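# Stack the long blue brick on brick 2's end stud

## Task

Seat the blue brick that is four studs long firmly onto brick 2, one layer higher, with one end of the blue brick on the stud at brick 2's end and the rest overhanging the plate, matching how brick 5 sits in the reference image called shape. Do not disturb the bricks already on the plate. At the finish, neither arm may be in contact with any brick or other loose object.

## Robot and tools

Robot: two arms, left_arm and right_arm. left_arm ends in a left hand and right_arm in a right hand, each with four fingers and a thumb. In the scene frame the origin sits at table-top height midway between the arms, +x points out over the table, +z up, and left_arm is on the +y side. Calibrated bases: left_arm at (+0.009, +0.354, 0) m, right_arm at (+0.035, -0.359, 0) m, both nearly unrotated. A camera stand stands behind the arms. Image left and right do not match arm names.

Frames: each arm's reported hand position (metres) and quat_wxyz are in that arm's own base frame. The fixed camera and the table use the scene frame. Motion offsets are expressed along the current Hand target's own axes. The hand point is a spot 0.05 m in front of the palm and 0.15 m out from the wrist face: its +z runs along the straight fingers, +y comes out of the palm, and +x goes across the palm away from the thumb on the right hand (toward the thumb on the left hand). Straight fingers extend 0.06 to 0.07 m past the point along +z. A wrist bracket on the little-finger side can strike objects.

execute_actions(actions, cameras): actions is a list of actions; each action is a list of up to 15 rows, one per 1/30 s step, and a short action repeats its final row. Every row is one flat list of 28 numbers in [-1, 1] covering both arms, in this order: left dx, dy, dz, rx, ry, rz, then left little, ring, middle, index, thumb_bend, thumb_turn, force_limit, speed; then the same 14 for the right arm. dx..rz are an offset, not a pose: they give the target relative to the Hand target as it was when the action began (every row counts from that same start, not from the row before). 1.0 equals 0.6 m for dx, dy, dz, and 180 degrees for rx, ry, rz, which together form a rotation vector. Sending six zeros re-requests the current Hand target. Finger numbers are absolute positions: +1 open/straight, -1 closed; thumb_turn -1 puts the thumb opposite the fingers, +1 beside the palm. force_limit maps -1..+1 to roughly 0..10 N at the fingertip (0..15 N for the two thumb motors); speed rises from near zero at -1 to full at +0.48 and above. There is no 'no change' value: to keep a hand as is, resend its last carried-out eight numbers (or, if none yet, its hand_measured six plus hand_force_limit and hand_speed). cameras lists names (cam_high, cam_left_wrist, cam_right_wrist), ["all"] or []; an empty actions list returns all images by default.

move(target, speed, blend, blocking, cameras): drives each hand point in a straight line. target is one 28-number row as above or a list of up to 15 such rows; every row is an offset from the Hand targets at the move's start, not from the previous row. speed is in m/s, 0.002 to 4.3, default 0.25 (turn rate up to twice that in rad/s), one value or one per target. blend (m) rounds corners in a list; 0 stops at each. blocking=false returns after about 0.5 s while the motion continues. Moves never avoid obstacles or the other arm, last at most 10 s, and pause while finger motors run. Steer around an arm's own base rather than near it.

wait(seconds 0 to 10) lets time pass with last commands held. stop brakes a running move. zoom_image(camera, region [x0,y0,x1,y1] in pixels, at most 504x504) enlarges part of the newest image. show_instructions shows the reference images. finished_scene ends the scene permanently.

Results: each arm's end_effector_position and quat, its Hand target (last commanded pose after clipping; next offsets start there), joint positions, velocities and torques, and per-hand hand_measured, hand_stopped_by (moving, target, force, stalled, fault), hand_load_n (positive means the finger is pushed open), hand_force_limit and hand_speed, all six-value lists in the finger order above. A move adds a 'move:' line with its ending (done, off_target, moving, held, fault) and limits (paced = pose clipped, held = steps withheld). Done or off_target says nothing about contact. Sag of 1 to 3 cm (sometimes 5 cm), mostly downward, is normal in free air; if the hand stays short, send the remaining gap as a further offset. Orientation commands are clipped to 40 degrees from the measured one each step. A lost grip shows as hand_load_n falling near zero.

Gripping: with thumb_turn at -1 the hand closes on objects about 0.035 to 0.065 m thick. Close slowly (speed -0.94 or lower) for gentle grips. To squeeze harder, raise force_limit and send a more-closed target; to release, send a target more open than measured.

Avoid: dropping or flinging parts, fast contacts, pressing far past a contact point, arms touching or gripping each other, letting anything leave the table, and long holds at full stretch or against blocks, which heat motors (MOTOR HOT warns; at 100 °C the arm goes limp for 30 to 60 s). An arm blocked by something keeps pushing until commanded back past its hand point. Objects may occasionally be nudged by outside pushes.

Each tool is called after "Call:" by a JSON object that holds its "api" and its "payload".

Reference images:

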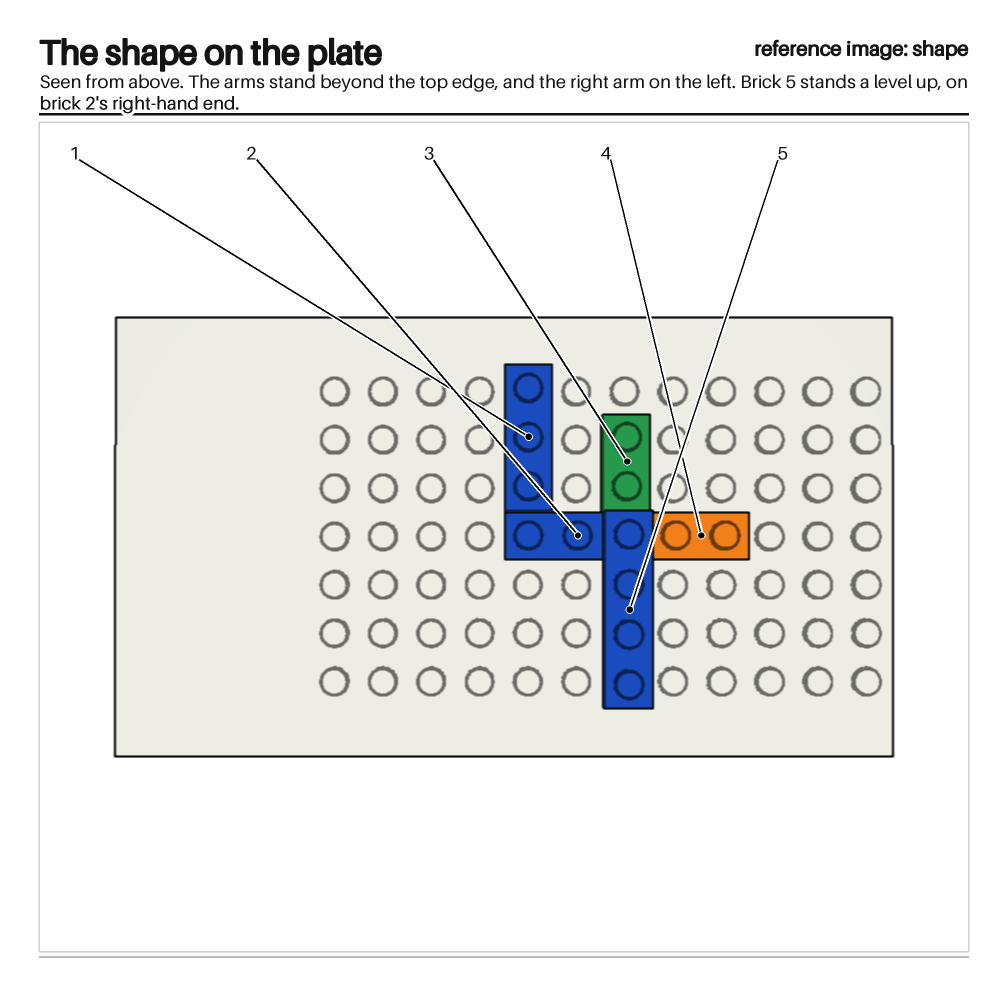

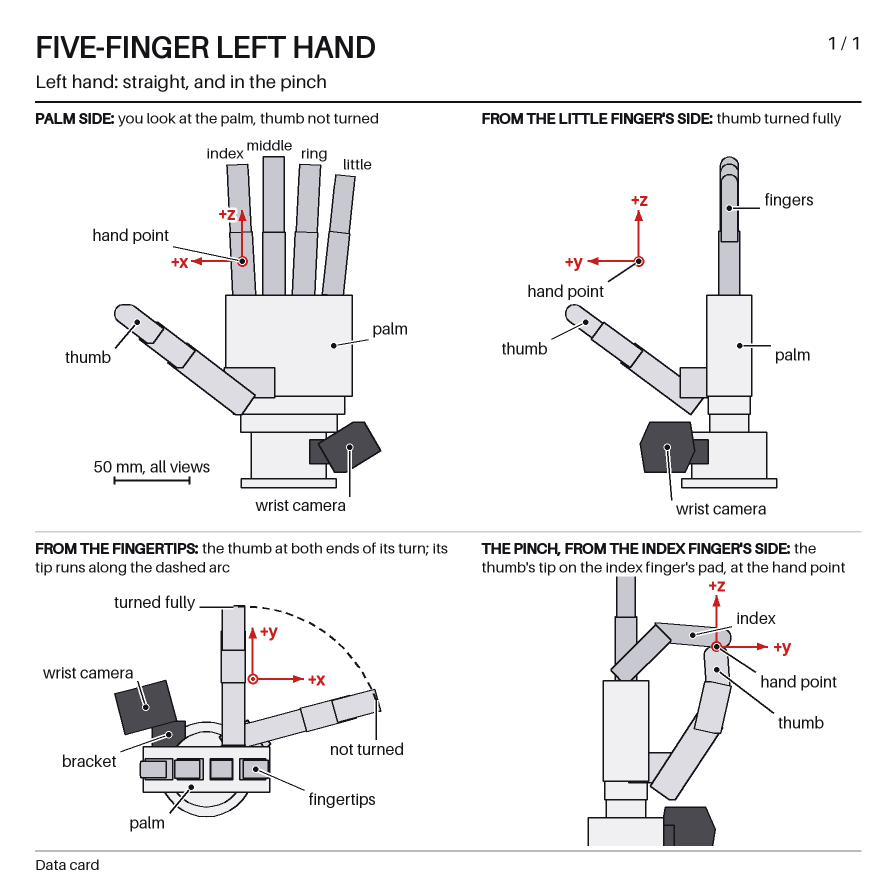

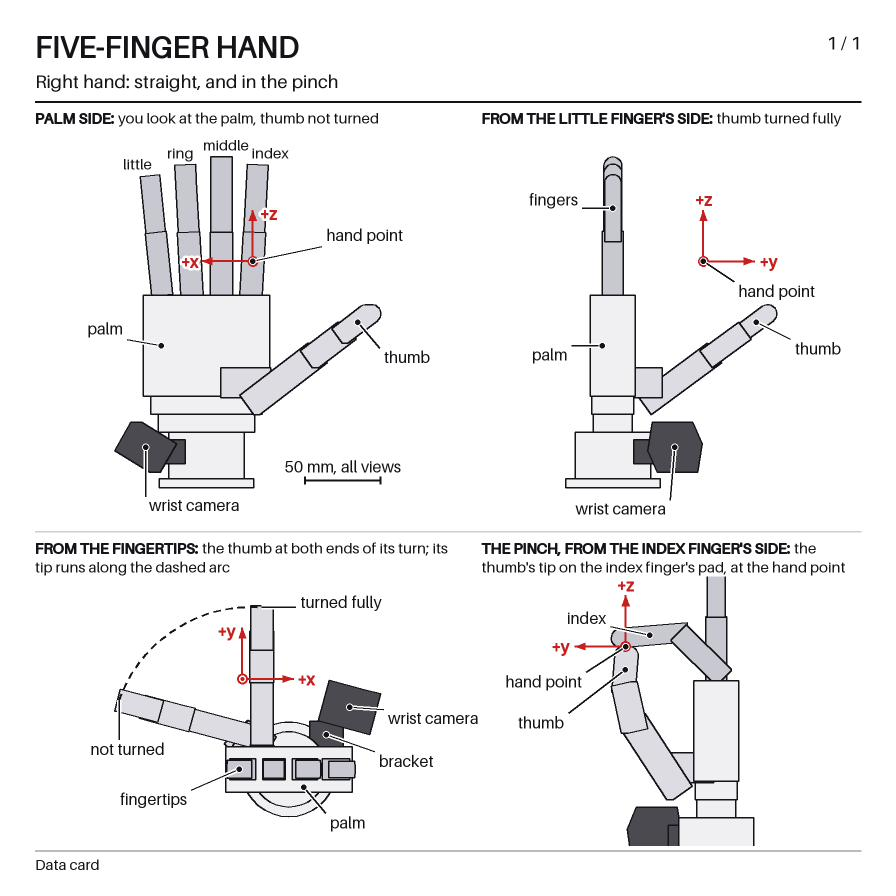

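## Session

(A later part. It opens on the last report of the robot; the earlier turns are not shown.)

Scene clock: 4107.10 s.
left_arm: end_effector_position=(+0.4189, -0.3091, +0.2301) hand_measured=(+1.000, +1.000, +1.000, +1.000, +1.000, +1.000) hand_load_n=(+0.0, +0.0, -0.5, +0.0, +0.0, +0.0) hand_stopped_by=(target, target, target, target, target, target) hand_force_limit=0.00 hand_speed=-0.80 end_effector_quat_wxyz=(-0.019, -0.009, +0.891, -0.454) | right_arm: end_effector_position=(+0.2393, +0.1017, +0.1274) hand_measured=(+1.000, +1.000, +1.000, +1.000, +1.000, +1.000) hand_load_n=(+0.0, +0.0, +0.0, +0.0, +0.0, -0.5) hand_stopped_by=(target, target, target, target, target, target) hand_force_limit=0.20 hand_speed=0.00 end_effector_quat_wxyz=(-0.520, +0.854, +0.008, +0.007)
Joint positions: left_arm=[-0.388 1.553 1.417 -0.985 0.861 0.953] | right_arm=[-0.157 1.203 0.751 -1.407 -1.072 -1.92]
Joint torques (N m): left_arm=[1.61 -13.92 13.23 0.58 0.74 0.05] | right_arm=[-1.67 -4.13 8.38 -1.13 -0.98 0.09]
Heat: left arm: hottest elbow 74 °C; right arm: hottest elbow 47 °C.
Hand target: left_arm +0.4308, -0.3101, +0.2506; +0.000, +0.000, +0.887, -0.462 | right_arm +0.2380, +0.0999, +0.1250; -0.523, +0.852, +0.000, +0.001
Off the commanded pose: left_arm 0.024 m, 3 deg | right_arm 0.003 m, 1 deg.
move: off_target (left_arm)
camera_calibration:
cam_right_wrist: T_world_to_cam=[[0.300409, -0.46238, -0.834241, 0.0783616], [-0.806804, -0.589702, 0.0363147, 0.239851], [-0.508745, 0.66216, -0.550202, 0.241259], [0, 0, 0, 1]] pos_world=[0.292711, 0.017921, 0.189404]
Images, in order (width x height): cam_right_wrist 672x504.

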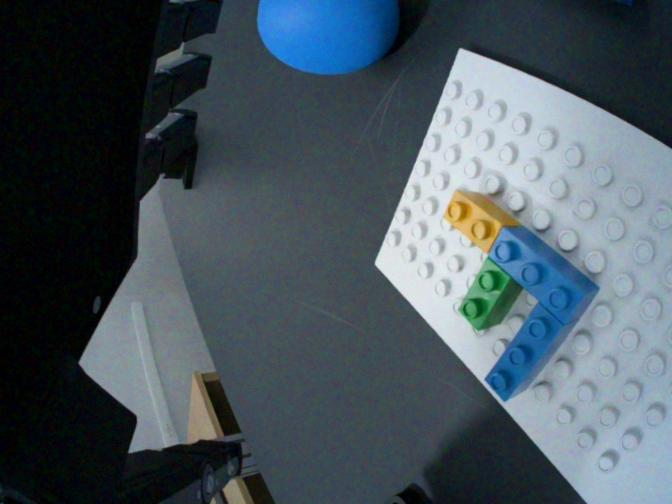

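Call:
{"api": "move", "payload": {"target": [[0,0,0,0,0,0,1,1,1,1,1,1,0,-0.8, 0.0025,-0.0064,-0.061,-0.3506,0,0,-0.9,-0.9,-0.9,1,1,1,0.2,0],[0,0,0,0,0,0,1,1,1,1,1,1,0,-0.8, 0.0025,0.0382,-0.0384,-0.3506,0,0,-0.9,-0.9,-0.9,1,1,1,0.2,0]], "speed": [0.2,0.12], "cameras": ["cam_left_wrist"]}}

Call:
{"api": "zoom_image", "payload": {"camera": "cam_left_wrist", "region": [310, 140, 430, 250]}}

Scene clock: 4133.37 s.
left_arm: end_effector_position=(+0.4189, -0.3091, +0.2301) hand_measured=(+1.000, +1.000, +1.000, +1.000, +1.000, +1.000) hand_load_n=(+0.0, +0.0, +0.0, +0.0, +0.0, -0.5) hand_stopped_by=(target, target, target, target, target, target) hand_force_limit=0.00 hand_speed=-0.80 end_effector_quat_wxyz=(-0.019, -0.009, +0.891, -0.454) | right_arm: end_effector_position=(+0.2402, +0.0666, +0.1209) hand_measured=(-0.900, -0.900, -0.900, +1.000, +1.000, +1.000) hand_load_n=(+0.0, +0.0, +0.5, +0.0, +0.0, +0.0) hand_stopped_by=(target, target, target, target, target, target) hand_force_limit=0.20 hand_speed=0.00 end_effector_quat_wxyz=(-0.003, +1.000, -0.002, +0.004)
Joint positions: left_arm=[-0.388 1.553 1.417 -0.985 0.861 0.953] | right_arm=[0.437 1.158 0.853 -1.254 -0.003 -1.131]
Joint torques (N m): left_arm=[1.55 -13.92 13.23 0.59 0.74 0.07] | right_arm=[0.09 -4.54 8.95 0.23 0.13 0.19]
Heat: left arm: hottest elbow 74 °C; right arm: hottest elbow 46 °C.
Hand target: left_arm +0.4308, -0.3101, +0.2506; +0.000, +0.000, +0.887, -0.462 | right_arm +0.2395, +0.0689, +0.1150; +0.000, +1.000, +0.000, +0.001
Off the commanded pose: left_arm 0.024 m, 3 deg | right_arm 0.006 m, 1 deg.
move: off_target (left_arm)
camera_calibration:
cam_left_wrist: T_world_to_cam=[[-0.254805, -0.543548, 0.799769, -0.248628], [-0.800058, 0.583033, 0.14135, 0.479178], [-0.543122, -0.603845, -0.583429, 0.293783], [0, 0, 0, 1]] pos_world=[0.479579, -0.237118, 0.302515]
Images, in order (width x height): cam_left_wrist 672x504.

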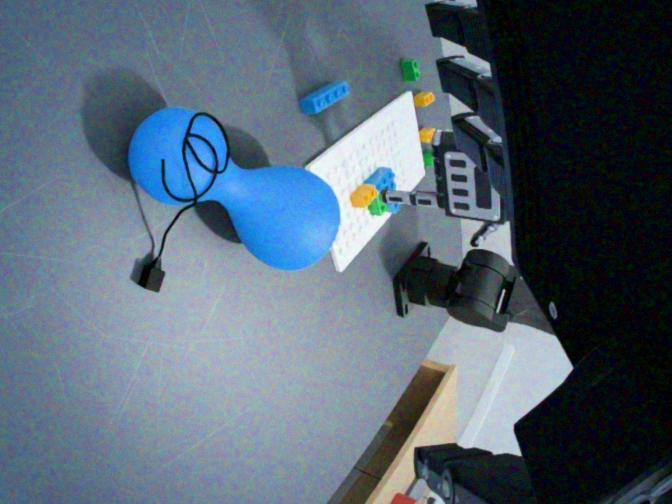

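Scaled by 4.200 from the camera's 672x504 image, which has a finer 960x720 frame.

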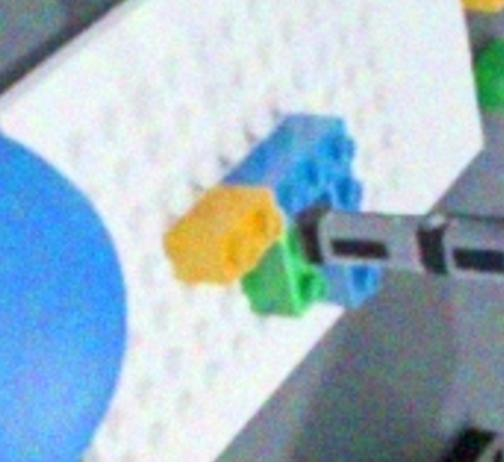

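Call:
{"api": "move", "payload": {"target": [0,0,0,0,0,0,1,1,1,1,1,1,0,-0.8, 0,0,0.0567,0,0,0,-0.9,-0.9,-0.9,1,1,1,0.2,0], "speed": 0.06, "cameras": ["cam_left_wrist"]}}

Call:
{"api": "zoom_image", "payload": {"camera": "cam_left_wrist", "region": [310, 140, 430, 250]}}

Scene clock: 4139.13 s.
left_arm: end_effector_position=(+0.4189, -0.3091, +0.2301) hand_measured=(+1.000, +1.000, +1.000, +1.000, +1.000, +1.000) hand_load_n=(+0.0, +0.0, +0.0, +0.0, +0.0, +0.0) hand_stopped_by=(target, target, target, target, target, target) hand_force_limit=0.00 hand_speed=-0.80 end_effector_quat_wxyz=(-0.019, -0.009, +0.891, -0.454) | right_arm: end_effector_position=(+0.2396, +0.0666, +0.1023) hand_measured=(-0.900, -0.900, -0.900, +1.000, +1.000, +1.000) hand_load_n=(+0.0, +0.0, +0.0, -2.0, +0.0, +0.0) hand_stopped_by=(target, target, target, target, target, target) hand_force_limit=0.20 hand_speed=0.00 end_effector_quat_wxyz=(-0.004, +1.000, -0.001, +0.004)
Joint positions: left_arm=[-0.388 1.553 1.417 -0.985 0.861 0.953] | right_arm=[0.438 1.175 0.814 -1.199 -0.003 -1.13]
Joint torques (N m): left_arm=[1.67 -13.8 13.26 0.59 0.74 0.08] | right_arm=[0.03 -3.49 6.48 1.96 0.15 0.21]
Heat: left arm: hottest elbow 74 °C; right arm: hottest elbow 46 °C.
Hand target: left_arm +0.4308, -0.3101, +0.2506; +0.000, +0.000, +0.887, -0.462 | right_arm +0.2396, +0.0690, +0.0811; +0.000, +1.000, +0.000, +0.001
Off the commanded pose: left_arm 0.024 m, 3 deg | right_arm 0.022 m, 1 deg.
move: off_target (left_arm, right_arm)
camera_calibration:
cam_left_wrist: T_world_to_cam=[[-0.254805, -0.543548, 0.799769, -0.248628], [-0.800058, 0.583033, 0.14135, 0.479178], [-0.543122, -0.603845, -0.583429, 0.293783], [0, 0, 0, 1]] pos_world=[0.479579, -0.237118, 0.302515]
Images, in order (width x height): cam_left_wrist 672x504.

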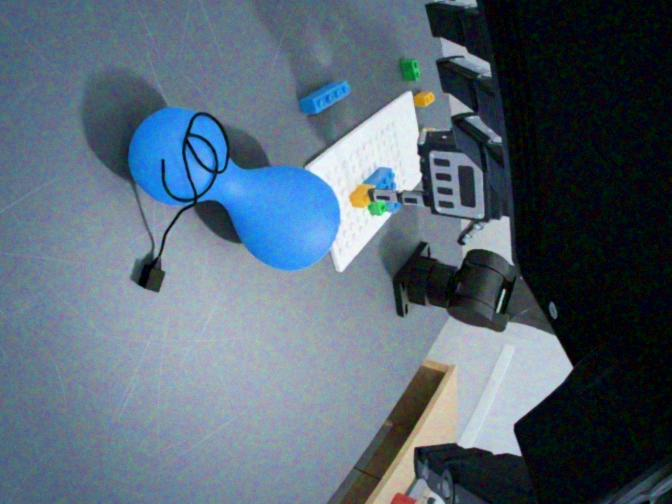

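Scaled by 4.200 from the camera's 672x504 image, which has a finer 960x720 frame.

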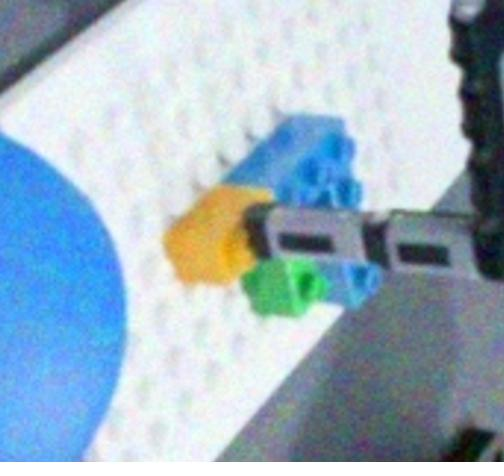

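Call:
{"api": "move", "payload": {"target": [[0,0,0,0,0,0,1,1,1,1,1,1,0,-0.8, 0,0,0.0183,0,0,0,-0.9,-0.9,-0.9,1,1,1,0.2,0],[0,0,0,0,0,0,1,1,1,1,1,1,0,-0.8, 0,0,-0.03,0,0,0,-0.9,-0.9,-0.9,1,1,1,0.2,0],[0,0,0,0,0,0,1,1,1,1,1,1,0,-0.8, 0.02,-0.02,-0.12,0,0,0,-0.9,-0.9,-0.9,1,1,1,0.2,0]], "speed": [0.06,0.1,0.15], "cameras": ["cam_left_wrist"]}}

Call:
{"api": "zoom_image", "payload": {"camera": "cam_left_wrist", "region": [310, 140, 430, 250]}}

Scene clock: 4148.20 s.
left_arm: end_effector_position=(+0.4189, -0.3091, +0.2301) hand_measured=(+1.000, +1.000, +1.000, +1.000, +1.000, +1.000) hand_load_n=(+0.0, +0.0, +0.0, +0.0, +0.0, +0.0) hand_stopped_by=(target, target, target, target, target, target) hand_force_limit=0.00 hand_speed=-0.80 end_effector_quat_wxyz=(-0.019, -0.009, +0.891, -0.454) | right_arm: end_effector_position=(+0.2410, +0.0714, +0.1380) hand_measured=(-0.900, -0.900, -0.900, +1.000, +1.000, +1.000) hand_load_n=(+0.0, +0.0, +0.0, +0.0, +0.0, +0.5) hand_stopped_by=(target, target, target, target, target, target) hand_force_limit=0.20 hand_speed=0.00 end_effector_quat_wxyz=(+0.009, +1.000, -0.001, -0.015)
Joint positions: left_arm=[-0.388 1.553 1.417 -0.985 0.861 0.953] | right_arm=[0.454 1.189 0.915 -1.332 0.004 -1.114]
Joint torques (N m): left_arm=[1.67 -13.8 13.23 0.62 0.74 0.06] | right_arm=[0.09 -6.24 13.52 -0.68 -0.15 0.2]
Heat: left arm: hottest elbow 74 °C; right arm: hottest elbow 45 °C.
Hand target: left_arm +0.4308, -0.3101, +0.2506; +0.000, +0.000, +0.887, -0.462 | right_arm +0.2515, +0.0809, +0.1530; +0.000, +1.000, +0.000, +0.001
Off the commanded pose: left_arm 0.024 m, 3 deg | right_arm 0.021 m, 2 deg.
move: off_target (left_arm, right_arm)
camera_calibration:
cam_left_wrist: T_world_to_cam=[[-0.254805, -0.543548, 0.799769, -0.248628], [-0.800058, 0.583033, 0.14135, 0.479178], [-0.543122, -0.603845, -0.583429, 0.293783], [0, 0, 0, 1]] pos_world=[0.479579, -0.237118, 0.302515]
Images, in order (width x height): cam_left_wrist 672x504.

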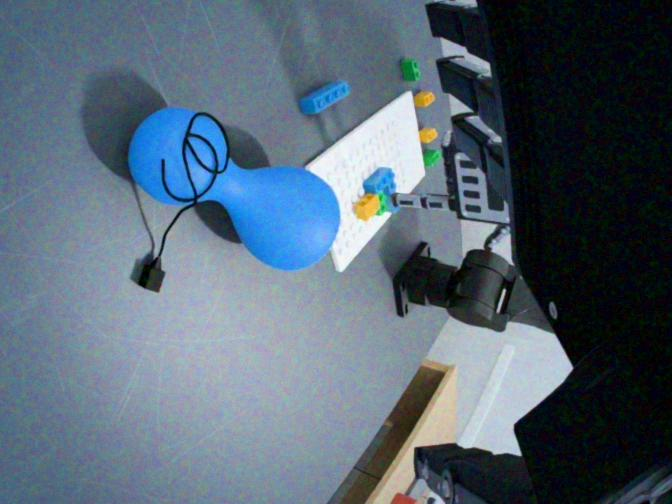

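Scaled by 4.200 from the camera's 672x504 image, which has a finer 960x720 frame.

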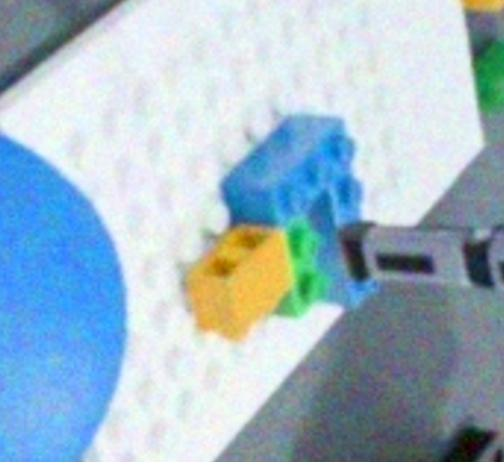

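Call:
{"api": "zoom_image", "payload": {"camera": "cam_left_wrist", "region": [340, 180, 390, 230]}}

Scaled by 10.080 from the camera's 672x504 image, which has a finer 960x720 frame.

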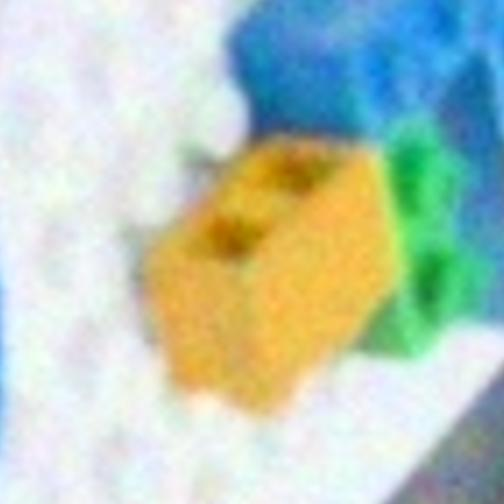

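Call:
{"api": "move", "payload": {"target": [0,0,0,0,0,0,1,1,1,1,1,1,0,-0.8, -0.0325,-0.0668,0.055,0.1954,0.1954,0.4717,1,1,1,1,1,1,0.2,0], "speed": 0.25, "cameras": ["cam_right_wrist"]}}

Call:
{"api": "zoom_image", "payload": {"camera": "cam_right_wrist", "region": [360, 60, 560, 260]}}

Scene clock: 4175.40 s.
left_arm: end_effector_position=(+0.4189, -0.3091, +0.2301) hand_measured=(+1.000, +1.000, +1.000, +1.000, +1.000, +1.000) hand_load_n=(+0.0, +0.0, +0.0, +0.0, +0.0, +0.0) hand_stopped_by=(target, target, target, target, target, target) hand_force_limit=0.00 hand_speed=-0.80 end_effector_quat_wxyz=(-0.019, -0.009, +0.891, -0.454) | right_arm: end_effector_position=(+0.2321, +0.1181, +0.1213) hand_measured=(+1.000, +1.000, +1.000, +1.000, +1.000, +1.000) hand_load_n=(+0.0, +0.0, +0.0, +0.0, +0.0, +0.0) hand_stopped_by=(target, target, target, target, target, target) hand_force_limit=0.20 hand_speed=0.00 end_effector_quat_wxyz=(-0.265, +0.655, -0.654, +0.271)
Joint positions: left_arm=[-0.388 1.553 1.417 -0.985 0.861 0.953] | right_arm=[0.574 0.56 0.481 -0.805 0.398 0.429]
Joint torques (N m): left_arm=[1.79 -13.86 13.22 0.61 0.74 0.06] | right_arm=[0.09 -0.09 10.62 1.57 0.36 0.22]
Heat: left arm: hottest elbow 74 °C; right arm: hottest elbow 48 °C.
Hand target: left_arm +0.4308, -0.3101, +0.2506; +0.000, +0.000, +0.887, -0.462 | right_arm +0.2320, +0.1211, +0.1199; -0.271, +0.653, -0.653, +0.271
Off the commanded pose: left_arm 0.024 m, 3 deg | right_arm 0.003 m, 1 deg.
move: off_target (left_arm)
camera_calibration:
cam_right_wrist: T_world_to_cam=[[-0.703098, -0.28443, -0.651731, 0.27281], [-0.536978, 0.813203, 0.224401, -0.00725181], [0.466163, 0.507741, -0.724494, 0.0364167], [0, 0, 0, 1]] pos_world=[0.170942, 0.0650024, 0.20581]
Images, in order (width x height): cam_right_wrist 672x504.

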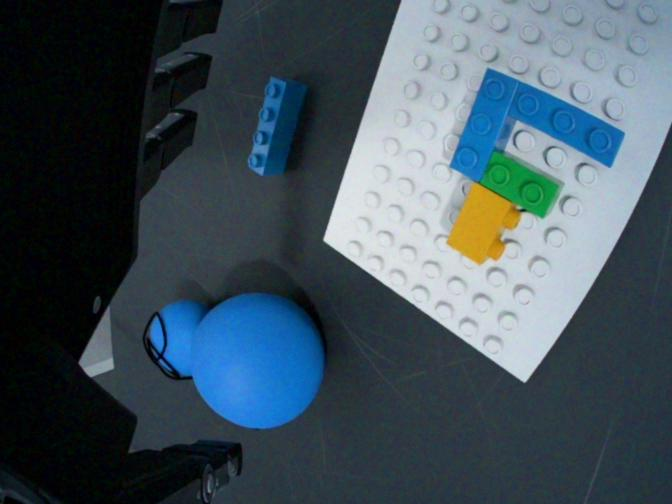

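Scaled by 2.520 from the camera's 672x504 image, which has a finer 960x720 frame.

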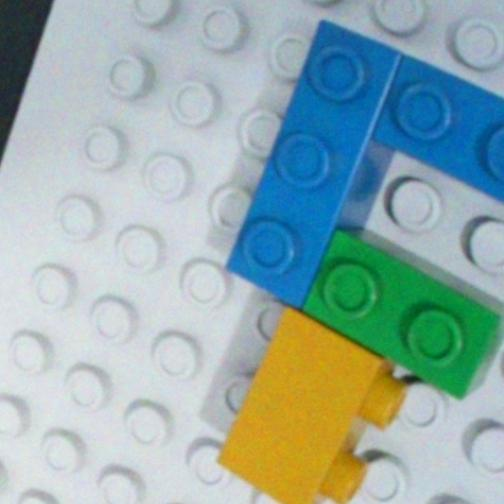

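Call:
{"api": "move", "payload": {"target": [[0,0,0,0,0,0,1,1,1,1,1,1,0,-0.8, -0.0315,0.0825,0.0471,0,0,0,1,1,0.9,0.9,0.5,-1,0.2,-0.1],[0,0,0,0,0,0,1,1,1,1,1,1,0,-0.8, -0.0315,0.1284,0.0931,0,0,0,1,1,0.9,0.9,0.5,-1,0.2,-0.1]], "speed": 0.1, "cameras": ["cam_left_wrist","cam_right_wrist"]}}

Call:
{"api": "zoom_image", "payload": {"camera": "cam_right_wrist", "region": [320, 50, 580, 290]}}

Scene clock: 4227.47 s.
left_arm: end_effector_position=(+0.4189, -0.3091, +0.2301) hand_measured=(+1.000, +1.000, +1.000, +1.000, +1.000, +1.000) hand_load_n=(+0.0, +0.0, +0.0, +0.0, +0.0, -0.5) hand_stopped_by=(target, target, target, target, target, target) hand_force_limit=0.00 hand_speed=-0.80 end_effector_quat_wxyz=(-0.019, -0.009, +0.891, -0.454) | right_arm: end_effector_position=(+0.2179, +0.1374, +0.0313) hand_measured=(+1.000, +1.000, +0.900, +0.900, +0.500, -1.000) hand_load_n=(+0.0, +0.0, +0.0, +0.0, +1.5, -1.0) hand_stopped_by=(target, target, target, target, target, target) hand_force_limit=0.20 hand_speed=-0.10 end_effector_quat_wxyz=(-0.270, +0.652, -0.654, +0.273)
Joint positions: left_arm=[-0.388 1.553 1.417 -0.985 0.861 0.953] | right_arm=[0.724 0.669 0.27 -0.53 0.494 0.56]
Joint torques (N m): left_arm=[1.67 -14.04 13.23 0.61 0.73 0.07] | right_arm=[-0.26 0.85 9.57 1.96 0.3 0.19]
Heat: left arm: hottest elbow 74 °C; right arm: hottest elbow 48 °C.
Hand target: left_arm +0.4308, -0.3101, +0.2506; +0.000, +0.000, +0.887, -0.462 | right_arm +0.2172, +0.1398, +0.0260; -0.271, +0.653, -0.653, +0.271
Off the commanded pose: left_arm 0.024 m, 3 deg | right_arm 0.006 m, 0 deg.
move: off_target (left_arm)
camera_calibration:
cam_left_wrist: T_world_to_cam=[[-0.254805, -0.543548, 0.799769, -0.248628], [-0.800058, 0.583033, 0.14135, 0.479178], [-0.543122, -0.603845, -0.583429, 0.293783], [0, 0, 0, 1]] pos_world=[0.479579, -0.237118, 0.302515]
cam_right_wrist: T_world_to_cam=[[-0.697297, -0.279731, -0.659945, 0.207998], [-0.537396, 0.813289, 0.223082, -0.0102036], [0.474323, 0.510207, -0.71743, -0.0343399], [0, 0, 0, 1]] pos_world=[0.155841, 0.0840024, 0.114907]
Images, in order (width x height): cam_left_wrist 672x504, cam_right_wrist 672x504.

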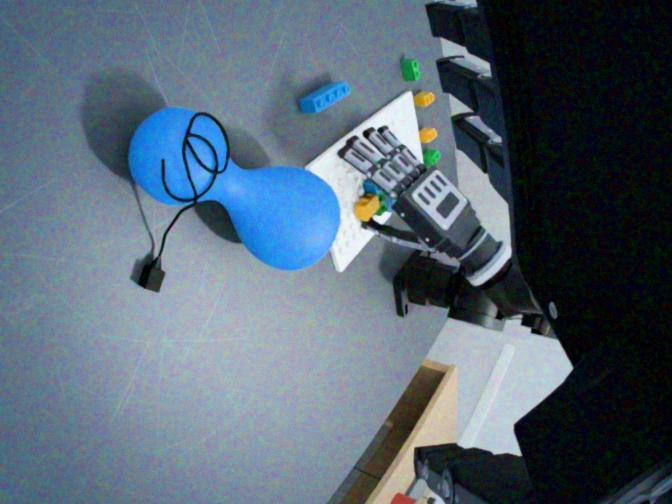

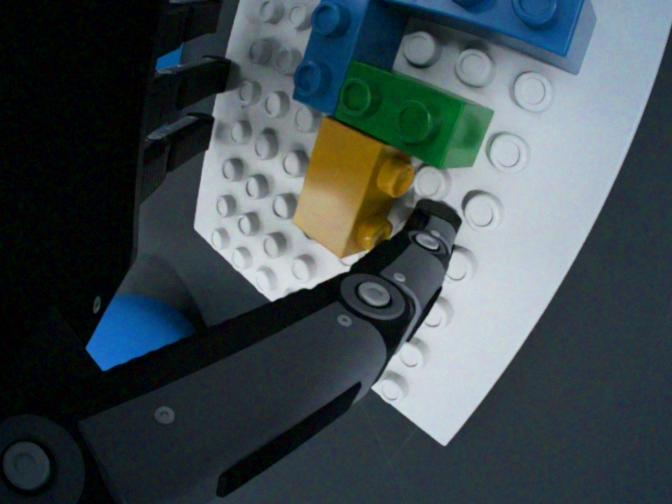

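Scaled by 1.938 from the camera's 672x504 image, which has a finer 960x720 frame.

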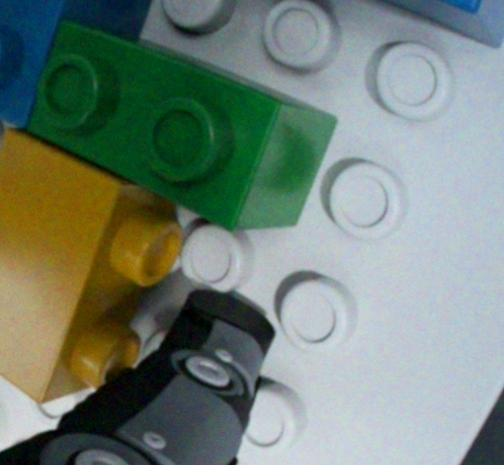

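Call:
{"api": "move", "payload": {"target": [[0,0,0,0,0,0,1,1,1,1,1,1,0,-0.8, -0.0075,-0.03,-0.03,0,0,0,1,1,0.9,0.9,0.5,-1,0.2,-0.1],[0,0,0,0,0,0,1,1,1,1,1,1,0,-0.8, -0.0075,-0.0065,-0.0065,0,0,0,1,1,0.9,0.9,0.5,-1,0.2,-0.1]], "speed": 0.1, "cameras": ["cam_left_wrist","cam_right_wrist"]}}

Call:
{"api": "zoom_image", "payload": {"camera": "cam_right_wrist", "region": [280, 50, 540, 290]}}

Scene clock: 4241.57 s.
left_arm: end_effector_position=(+0.4189, -0.3091, +0.2301) hand_measured=(+1.000, +1.000, +1.000, +1.000, +1.000, +1.000) hand_load_n=(+0.0, +0.0, -0.5, +0.0, +0.0, -0.5) hand_stopped_by=(target, target, target, target, target, target) hand_force_limit=0.00 hand_speed=-0.80 end_effector_quat_wxyz=(-0.019, -0.009, +0.891, -0.454) | right_arm: end_effector_position=(+0.2168, +0.1406, +0.0326) hand_measured=(+1.000, +1.000, +0.900, +0.900, +0.500, -1.000) hand_load_n=(+0.0, +0.0, +0.0, +0.0, +0.0, +0.0) hand_stopped_by=(target, target, target, target, target, target) hand_force_limit=0.20 hand_speed=-0.10 end_effector_quat_wxyz=(-0.267, +0.653, -0.654, +0.273)
Joint positions: left_arm=[-0.388 1.553 1.417 -0.985 0.861 0.953] | right_arm=[0.742 0.681 0.281 -0.543 0.504 0.577]
Joint torques (N m): left_arm=[1.67 -13.86 13.29 0.59 0.74 0.06] | right_arm=[0.21 0.67 10.19 1.55 0.37 0.2]
Heat: left arm: hottest elbow 74 °C; right arm: hottest elbow 46 °C.
Hand target: left_arm +0.4308, -0.3101, +0.2506; +0.000, +0.000, +0.887, -0.462 | right_arm +0.2172, +0.1444, +0.0315; -0.271, +0.653, -0.653, +0.271
Off the commanded pose: left_arm 0.024 m, 3 deg | right_arm 0.004 m, 1 deg.
move: off_target (left_arm)
camera_calibration:
cam_left_wrist: T_world_to_cam=[[-0.254805, -0.543548, 0.799769, -0.248628], [-0.800058, 0.583033, 0.14135, 0.479178], [-0.543122, -0.603845, -0.583429, 0.293783], [0, 0, 0, 1]] pos_world=[0.479579, -0.237118, 0.302515]
cam_right_wrist: T_world_to_cam=[[-0.700587, -0.282194, -0.655396, 0.209939], [-0.536347, 0.814052, 0.222823, -0.0140494], [0.470647, 0.507627, -0.721669, -0.0331417], [0, 0, 0, 1]] pos_world=[0.155143, 0.0875042, 0.116806]
Images, in order (width x height): cam_left_wrist 672x504, cam_right_wrist 672x504.

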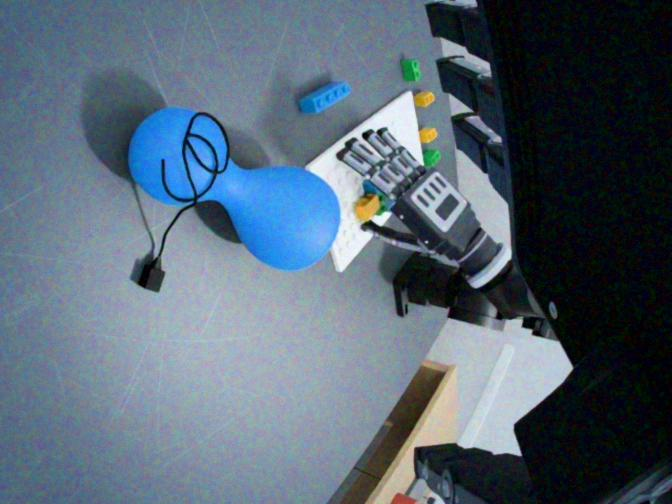

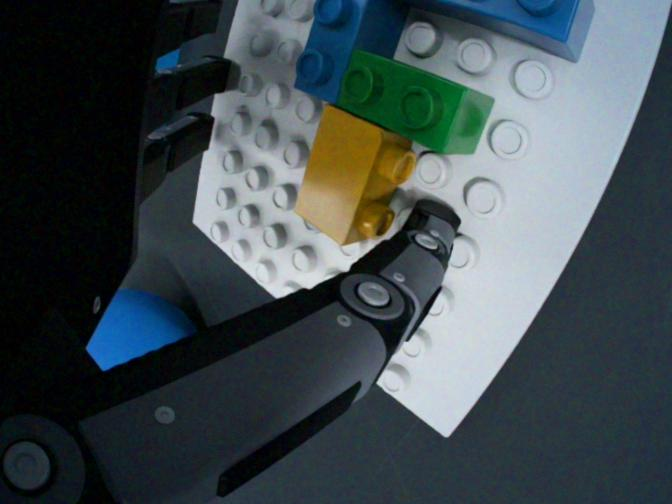

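Scaled by 1.938 from the camera's 672x504 image, which has a finer 960x720 frame.

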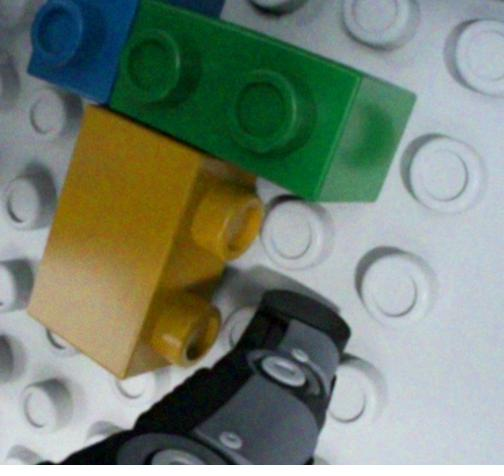

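Call:
{"api": "move", "payload": {"target": [[0,0,0,0,0,0,1,1,1,1,1,1,0,-0.8, -0.003,-0.035,-0.035,0,0,0,1,1,0.9,0.9,0.5,-1,0.2,-0.1],[0,0,0,0,0,0,1,1,1,1,1,1,0,-0.8, -0.003,-0.007,-0.007,0,0,0,1,1,0.9,0.9,0.5,-1,0.2,-0.1]], "speed": 0.1, "cameras": []}}

Scene clock: 4251.30 s.
left_arm: end_effector_position=(+0.4189, -0.3091, +0.2301) hand_measured=(+1.000, +1.000, +1.000, +1.000, +1.000, +1.000) hand_load_n=(+0.0, +0.0, +0.0, -0.5, +0.0, -0.5) hand_stopped_by=(target, target, target, target, target, target) hand_force_limit=0.00 hand_speed=-0.80 end_effector_quat_wxyz=(-0.019, -0.009, +0.891, -0.454) | right_arm: end_effector_position=(+0.2160, +0.1422, +0.0376) hand_measured=(+1.000, +1.000, +0.900, +0.900, +0.500, -1.000) hand_load_n=(+0.0, +0.0, +0.0, +0.0, -0.5, +0.0) hand_stopped_by=(target, target, target, target, target, target) hand_force_limit=0.20 hand_speed=-0.10 end_effector_quat_wxyz=(-0.266, +0.654, -0.654, +0.272)
Joint positions: left_arm=[-0.388 1.553 1.417 -0.985 0.861 0.953] | right_arm=[0.75 0.675 0.295 -0.568 0.507 0.584]
Joint torques (N m): left_arm=[1.67 -13.92 13.23 0.62 0.74 0.07] | right_arm=[0.03 0.5 10.32 1.62 0.46 0.2]
Heat: left arm: hottest elbow 74 °C; right arm: hottest elbow 47 °C.
Hand target: left_arm +0.4308, -0.3101, +0.2506; +0.000, +0.000, +0.887, -0.462 | right_arm +0.2172, +0.1462, +0.0375; -0.271, +0.653, -0.653, +0.271
Off the commanded pose: left_arm 0.024 m, 3 deg | right_arm 0.004 m, 1 deg.
move: off_target (left_arm)
No camera images: "cameras" was empty.

Call:
{"api": "execute_actions", "payload": {"actions": [[[0,0,0,0,0,0,1,1,1,1,1,1,0,-0.8, 0,0,0,0,0,0,1,1,0.9,0.9,0.2,-1,0,-0.85]],[[0,0,0,0,0,0,1,1,1,1,1,1,0,-0.8, 0,0,0,0,0,0,1,1,0.9,0.9,0.2,-1,0,-0.85]],[[0,0,0,0,0,0,1,1,1,1,1,1,0,-0.8, 0,0,0,0,0,0,1,1,0.9,0.9,0.2,-1,0,-0.85]]], "cameras": ["cam_right_wrist"]}}

Call:
{"api": "zoom_image", "payload": {"camera": "cam_right_wrist", "region": [280, 50, 540, 290]}}

Scene clock: 4271.70 s.
left_arm: end_effector_position=(+0.4189, -0.3091, +0.2301) hand_measured=(+1.000, +1.000, +1.000, +1.000, +1.000, +1.000) hand_load_n=(+0.0, +0.0, +0.0, +0.0, +0.0, +0.0) hand_stopped_by=(target, target, target, target, target, target) hand_force_limit=0.00 hand_speed=-0.80 end_effector_quat_wxyz=(-0.019, -0.009, +0.891, -0.454) | right_arm: end_effector_position=(+0.2121, +0.1477, +0.0371) hand_measured=(+1.000, +1.000, +0.900, +0.900, +0.206, -1.000) hand_load_n=(+0.0, +0.0, +0.0, +0.0, +5.5, +1.0) hand_stopped_by=(target, target, target, target, target, target) hand_force_limit=0.00 hand_speed=-0.85 end_effector_quat_wxyz=(-0.269, +0.661, -0.649, +0.263)
Joint positions: left_arm=[-0.388 1.553 1.417 -0.985 0.861 0.953] | right_arm=[0.765 0.675 0.295 -0.568 0.492 0.585]
Joint torques (N m): left_arm=[1.55 -13.98 13.22 0.58 0.75 0.07] | right_arm=[-1.14 0.56 10.45 1.57 1.12 0.18]
Heat: left arm: hottest elbow 74 °C; right arm: hottest elbow 45 °C.
Hand target: left_arm +0.4308, -0.3101, +0.2506; +0.000, +0.000, +0.887, -0.462 | right_arm +0.2172, +0.1462, +0.0375; -0.271, +0.653, -0.653, +0.271
Off the commanded pose: left_arm 0.024 m, 3 deg | right_arm 0.005 m, 1 deg.
camera_calibration:
cam_right_wrist: T_world_to_cam=[[-0.700874, -0.293138, -0.650266, 0.213072], [-0.553101, 0.799, 0.23596, -0.0179951], [0.450394, 0.525041, -0.722133, -0.0295862], [0, 0, 0, 1]] pos_world=[0.152709, 0.0923715, 0.121434]
Images, in order (width x height): cam_right_wrist 672x504.

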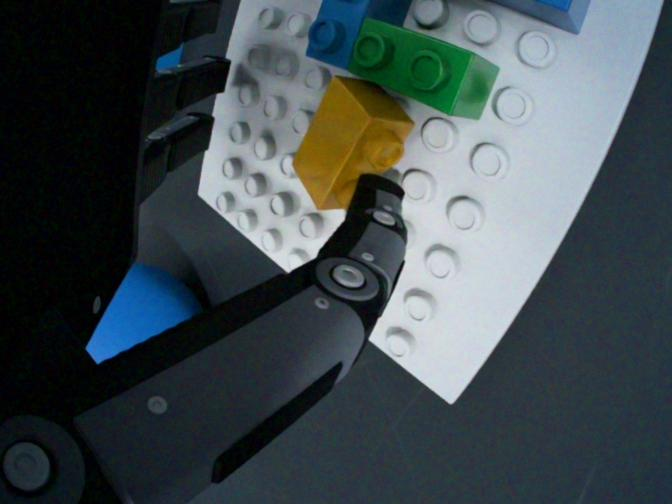

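Scaled by 1.938 from the camera's 672x504 image, which has a finer 960x720 frame.

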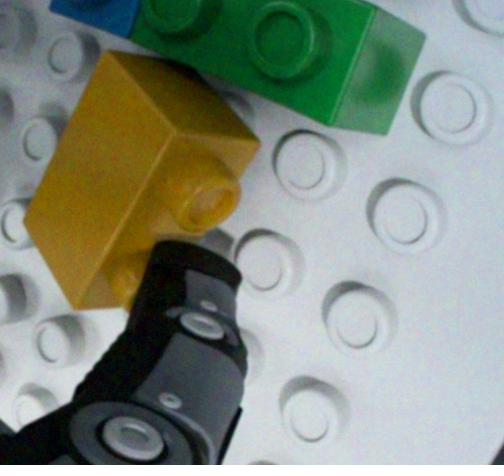

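Call:
{"api": "execute_actions", "payload": {"actions": [[[0,0,0,0,0,0,1,1,1,1,1,1,0,-0.8, 0,0,0,0,0,0,1,1,0.9,0.9,0.5,-1,0,-0.7]],[[0,0,0,0,0,0,1,1,1,1,1,1,0,-0.8, 0,0,0,0,0,0,1,1,0.9,0.9,0.5,-1,0,-0.7]]], "cameras": ["cam_right_wrist"]}}

Call:
{"api": "zoom_image", "payload": {"camera": "cam_right_wrist", "region": [280, 50, 540, 290]}}

Scene clock: 4284.43 s.
left_arm: end_effector_position=(+0.4189, -0.3091, +0.2301) hand_measured=(+1.000, +1.000, +1.000, +1.000, +1.000, +1.000) hand_load_n=(+0.0, +0.0, +0.0, +0.0, +0.0, +0.0) hand_stopped_by=(target, target, target, target, target, target) hand_force_limit=0.00 hand_speed=-0.80 end_effector_quat_wxyz=(-0.019, -0.009, +0.891, -0.454) | right_arm: end_effector_position=(+0.2139, +0.1452, +0.0373) hand_measured=(+1.000, +1.000, +0.900, +0.900, +0.500, -1.000) hand_load_n=(+0.0, +0.0, +0.0, +0.0, +0.0, +0.0) hand_stopped_by=(target, target, target, target, target, target) hand_force_limit=0.00 hand_speed=-0.70 end_effector_quat_wxyz=(-0.267, +0.659, -0.649, +0.270)
Joint positions: left_arm=[-0.388 1.553 1.417 -0.985 0.861 0.953] | right_arm=[0.765 0.676 0.295 -0.568 0.507 0.585]
Joint torques (N m): left_arm=[1.55 -13.86 13.26 0.55 0.74 0.06] | right_arm=[-1.08 0.38 10.33 1.61 0.44 0.19]
Heat: left arm: hottest elbow 75 °C; right arm: hottest elbow 44 °C.
Hand target: left_arm +0.4308, -0.3101, +0.2506; +0.000, +0.000, +0.887, -0.462 | right_arm +0.2172, +0.1461, +0.0374; -0.271, +0.653, -0.653, +0.271
Off the commanded pose: left_arm 0.024 m, 3 deg | right_arm 0.003 m, 1 deg.
camera_calibration:
cam_right_wrist: T_world_to_cam=[[-0.698419, -0.293313, -0.652823, 0.213311], [-0.547817, 0.806078, 0.223908, -0.0168451], [0.460552, 0.514009, -0.723662, -0.0294578], [0, 0, 0, 1]] pos_world=[0.153319, 0.091287, 0.121709]
Images, in order (width x height): cam_right_wrist 672x504.

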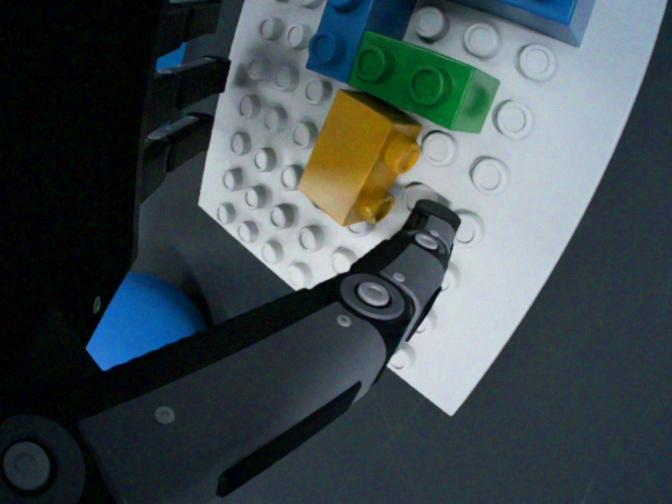

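Scaled by 1.938 from the camera's 672x504 image, which has a finer 960x720 frame.

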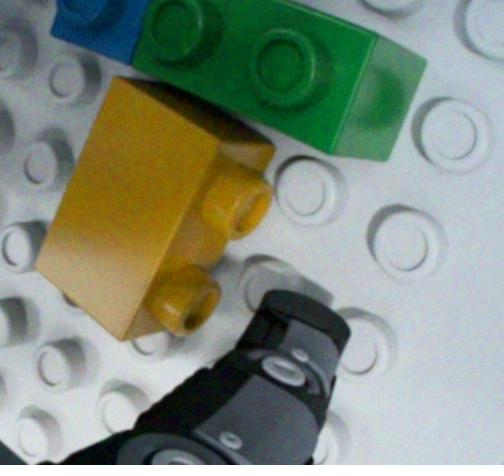

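Call:
{"api": "execute_actions", "payload": {"actions": [[[0,0,0,0,0,0,1,1,1,1,1,1,0,-0.8, 0,0,0,0,0,0,1,1,0.9,0.9,0.12,-1,-0.5,-0.85]],[[0,0,0,0,0,0,1,1,1,1,1,1,0,-0.8, 0,0,0,0,0,0,1,1,0.9,0.9,0.12,-1,-0.5,-0.85]],[[0,0,0,0,0,0,1,1,1,1,1,1,0,-0.8, 0,0,0,0,0,0,1,1,0.9,0.9,0.12,-1,-0.5,-0.85]]], "cameras": ["cam_left_wrist","cam_right_wrist"]}}

Call:
{"api": "zoom_image", "payload": {"camera": "cam_right_wrist", "region": [260, 50, 520, 290]}}

Scene clock: 4320.03 s.
left_arm: end_effector_position=(+0.4189, -0.3091, +0.2301) hand_measured=(+1.000, +1.000, +1.000, +1.000, +1.000, +1.000) hand_load_n=(+0.0, +0.0, +0.5, +0.0, +0.0, -0.5) hand_stopped_by=(target, target, target, target, target, target) hand_force_limit=0.00 hand_speed=-0.80 end_effector_quat_wxyz=(-0.019, -0.009, +0.891, -0.454) | right_arm: end_effector_position=(+0.2139, +0.1452, +0.0373) hand_measured=(+1.000, +1.000, +0.900, +0.900, +0.120, -1.000) hand_load_n=(+0.0, +0.0, +0.0, +0.0, +0.0, +0.0) hand_stopped_by=(target, target, target, target, target, target) hand_force_limit=-0.50 hand_speed=-0.85 end_effector_quat_wxyz=(-0.267, +0.659, -0.649, +0.270)
Joint positions: left_arm=[-0.388 1.553 1.417 -0.985 0.861 0.953] | right_arm=[0.765 0.676 0.295 -0.568 0.507 0.585]
Joint torques (N m): left_arm=[1.49 -13.92 13.2 0.61 0.74 0.06] | right_arm=[-1.03 0.56 10.32 1.59 0.47 0.18]
Heat: left arm: hottest elbow 75 °C; right arm: hottest elbow 44 °C.
Hand target: left_arm +0.4308, -0.3101, +0.2506; +0.000, +0.000, +0.887, -0.462 | right_arm +0.2172, +0.1461, +0.0374; -0.271, +0.653, -0.653, +0.271
Off the commanded pose: left_arm 0.024 m, 3 deg | right_arm 0.003 m, 1 deg.
camera_calibration:
cam_left_wrist: T_world_to_cam=[[-0.254805, -0.543548, 0.799769, -0.248628], [-0.800058, 0.583033, 0.14135, 0.479178], [-0.543122, -0.603845, -0.583429, 0.293783], [0, 0, 0, 1]] pos_world=[0.479579, -0.237118, 0.302515]
cam_right_wrist: T_world_to_cam=[[-0.698419, -0.293313, -0.652823, 0.213311], [-0.547817, 0.806078, 0.223908, -0.0168451], [0.460552, 0.514009, -0.723662, -0.0294578], [0, 0, 0, 1]] pos_world=[0.153319, 0.091287, 0.121709]
Images, in order (width x height): cam_left_wrist 672x504, cam_right_wrist 672x504.

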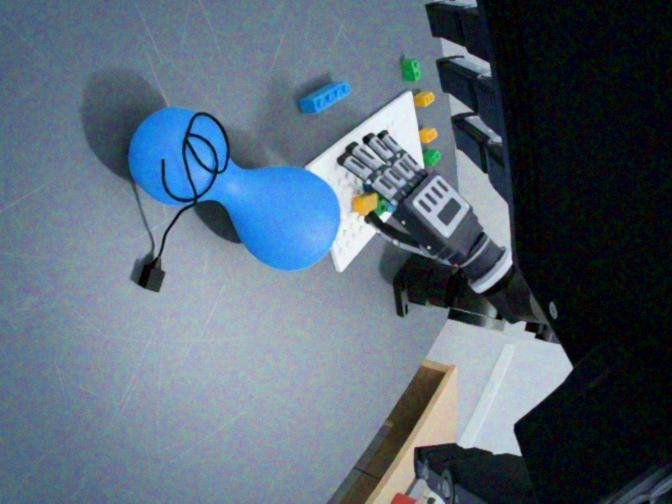

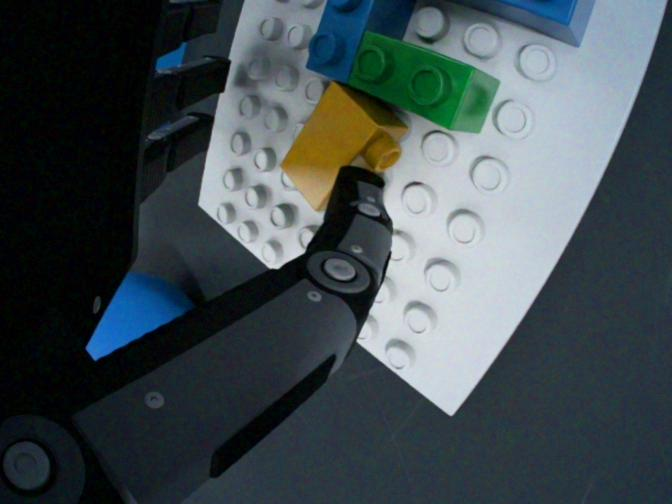

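Scaled by 1.938 from the camera's 672x504 image, which has a finer 960x720 frame.

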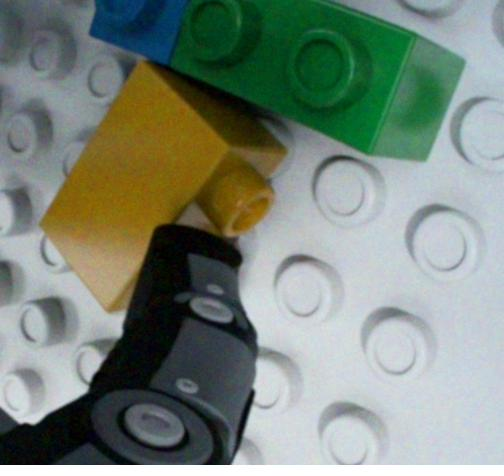

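Call:
{"api": "move", "payload": {"target": [[0,0,0,0,0,0,1,1,1,1,1,1,0,-0.8, 0.0068,-0.0547,-0.034,0,0,0,1,1,0.9,0.9,0.6,-1,-0.3,0],[0,0,0,0,0,0,1,1,1,1,1,1,0,-0.8, 0.0068,-0.0081,0.0126,0,0,0,1,1,0.9,0.9,0.6,-1,-0.3,0]], "speed": 0.1, "cameras": ["cam_right_wrist"]}}

Call:
{"api": "zoom_image", "payload": {"camera": "cam_right_wrist", "region": [260, 50, 520, 290]}}

Scene clock: 4390.07 s.
left_arm: end_effector_position=(+0.4189, -0.3091, +0.2301) hand_measured=(+1.000, +1.000, +1.000, +1.000, +1.000, +1.000) hand_load_n=(+0.0, +0.0, +0.0, +0.0, +0.0, +0.0) hand_stopped_by=(target, target, target, target, target, target) hand_force_limit=0.00 hand_speed=-0.80 end_effector_quat_wxyz=(-0.019, -0.009, +0.891, -0.454) | right_arm: end_effector_position=(+0.2244, +0.1437, +0.0386) hand_measured=(+1.000, +1.000, +0.900, +0.900, +0.600, -1.000) hand_load_n=(+0.0, +0.0, +0.0, +0.0, +0.0, +0.0) hand_stopped_by=(target, target, target, target, target, target) hand_force_limit=-0.30 hand_speed=0.00 end_effector_quat_wxyz=(-0.272, +0.654, -0.652, +0.270)
Joint positions: left_arm=[-0.388 1.553 1.417 -0.985 0.861 0.953] | right_arm=[0.718 0.695 0.297 -0.524 0.483 0.551]
Joint torques (N m): left_arm=[1.55 -13.92 13.23 0.61 0.74 0.07] | right_arm=[-1.67 0.56 10 1.55 0.13 0.05]
Heat: left arm: hottest elbow 75 °C; right arm: hottest elbow 44 °C.
Hand target: left_arm +0.4308, -0.3101, +0.2506; +0.000, +0.000, +0.887, -0.462 | right_arm +0.2261, +0.1422, +0.0356; -0.271, +0.653, -0.653, +0.271
Off the commanded pose: left_arm 0.024 m, 3 deg | right_arm 0.004 m, 0 deg.
move: off_target (left_arm)
camera_calibration:
cam_right_wrist: T_world_to_cam=[[-0.695618, -0.28083, -0.661249, 0.218849], [-0.542875, 0.808329, 0.227798, -0.0117427], [0.470534, 0.517436, -0.714744, -0.0356379], [0, 0, 0, 1]] pos_world=[0.162629, 0.0893916, 0.121917]
Images, in order (width x height): cam_right_wrist 672x504.

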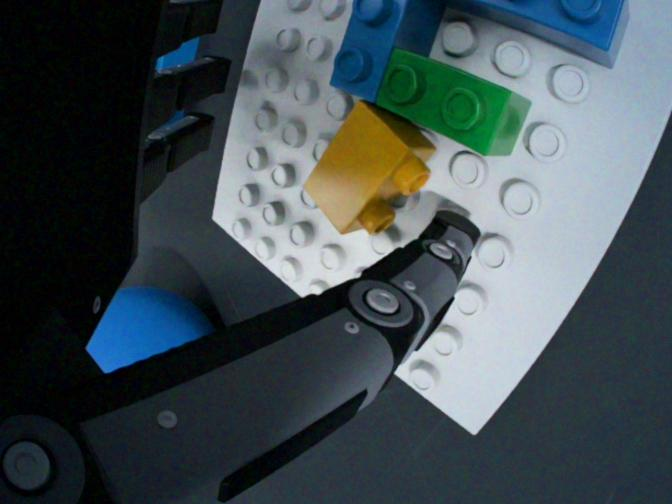

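Scaled by 1.938 from the camera's 672x504 image, which has a finer 960x720 frame.

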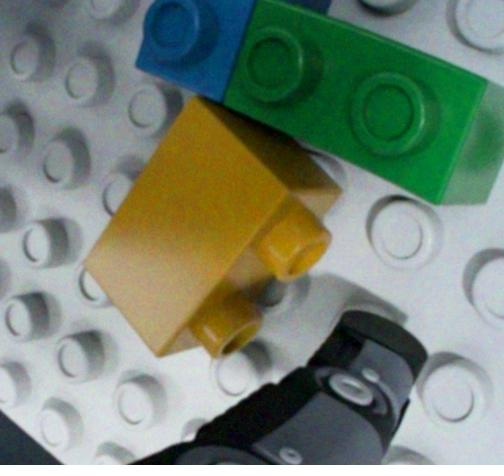

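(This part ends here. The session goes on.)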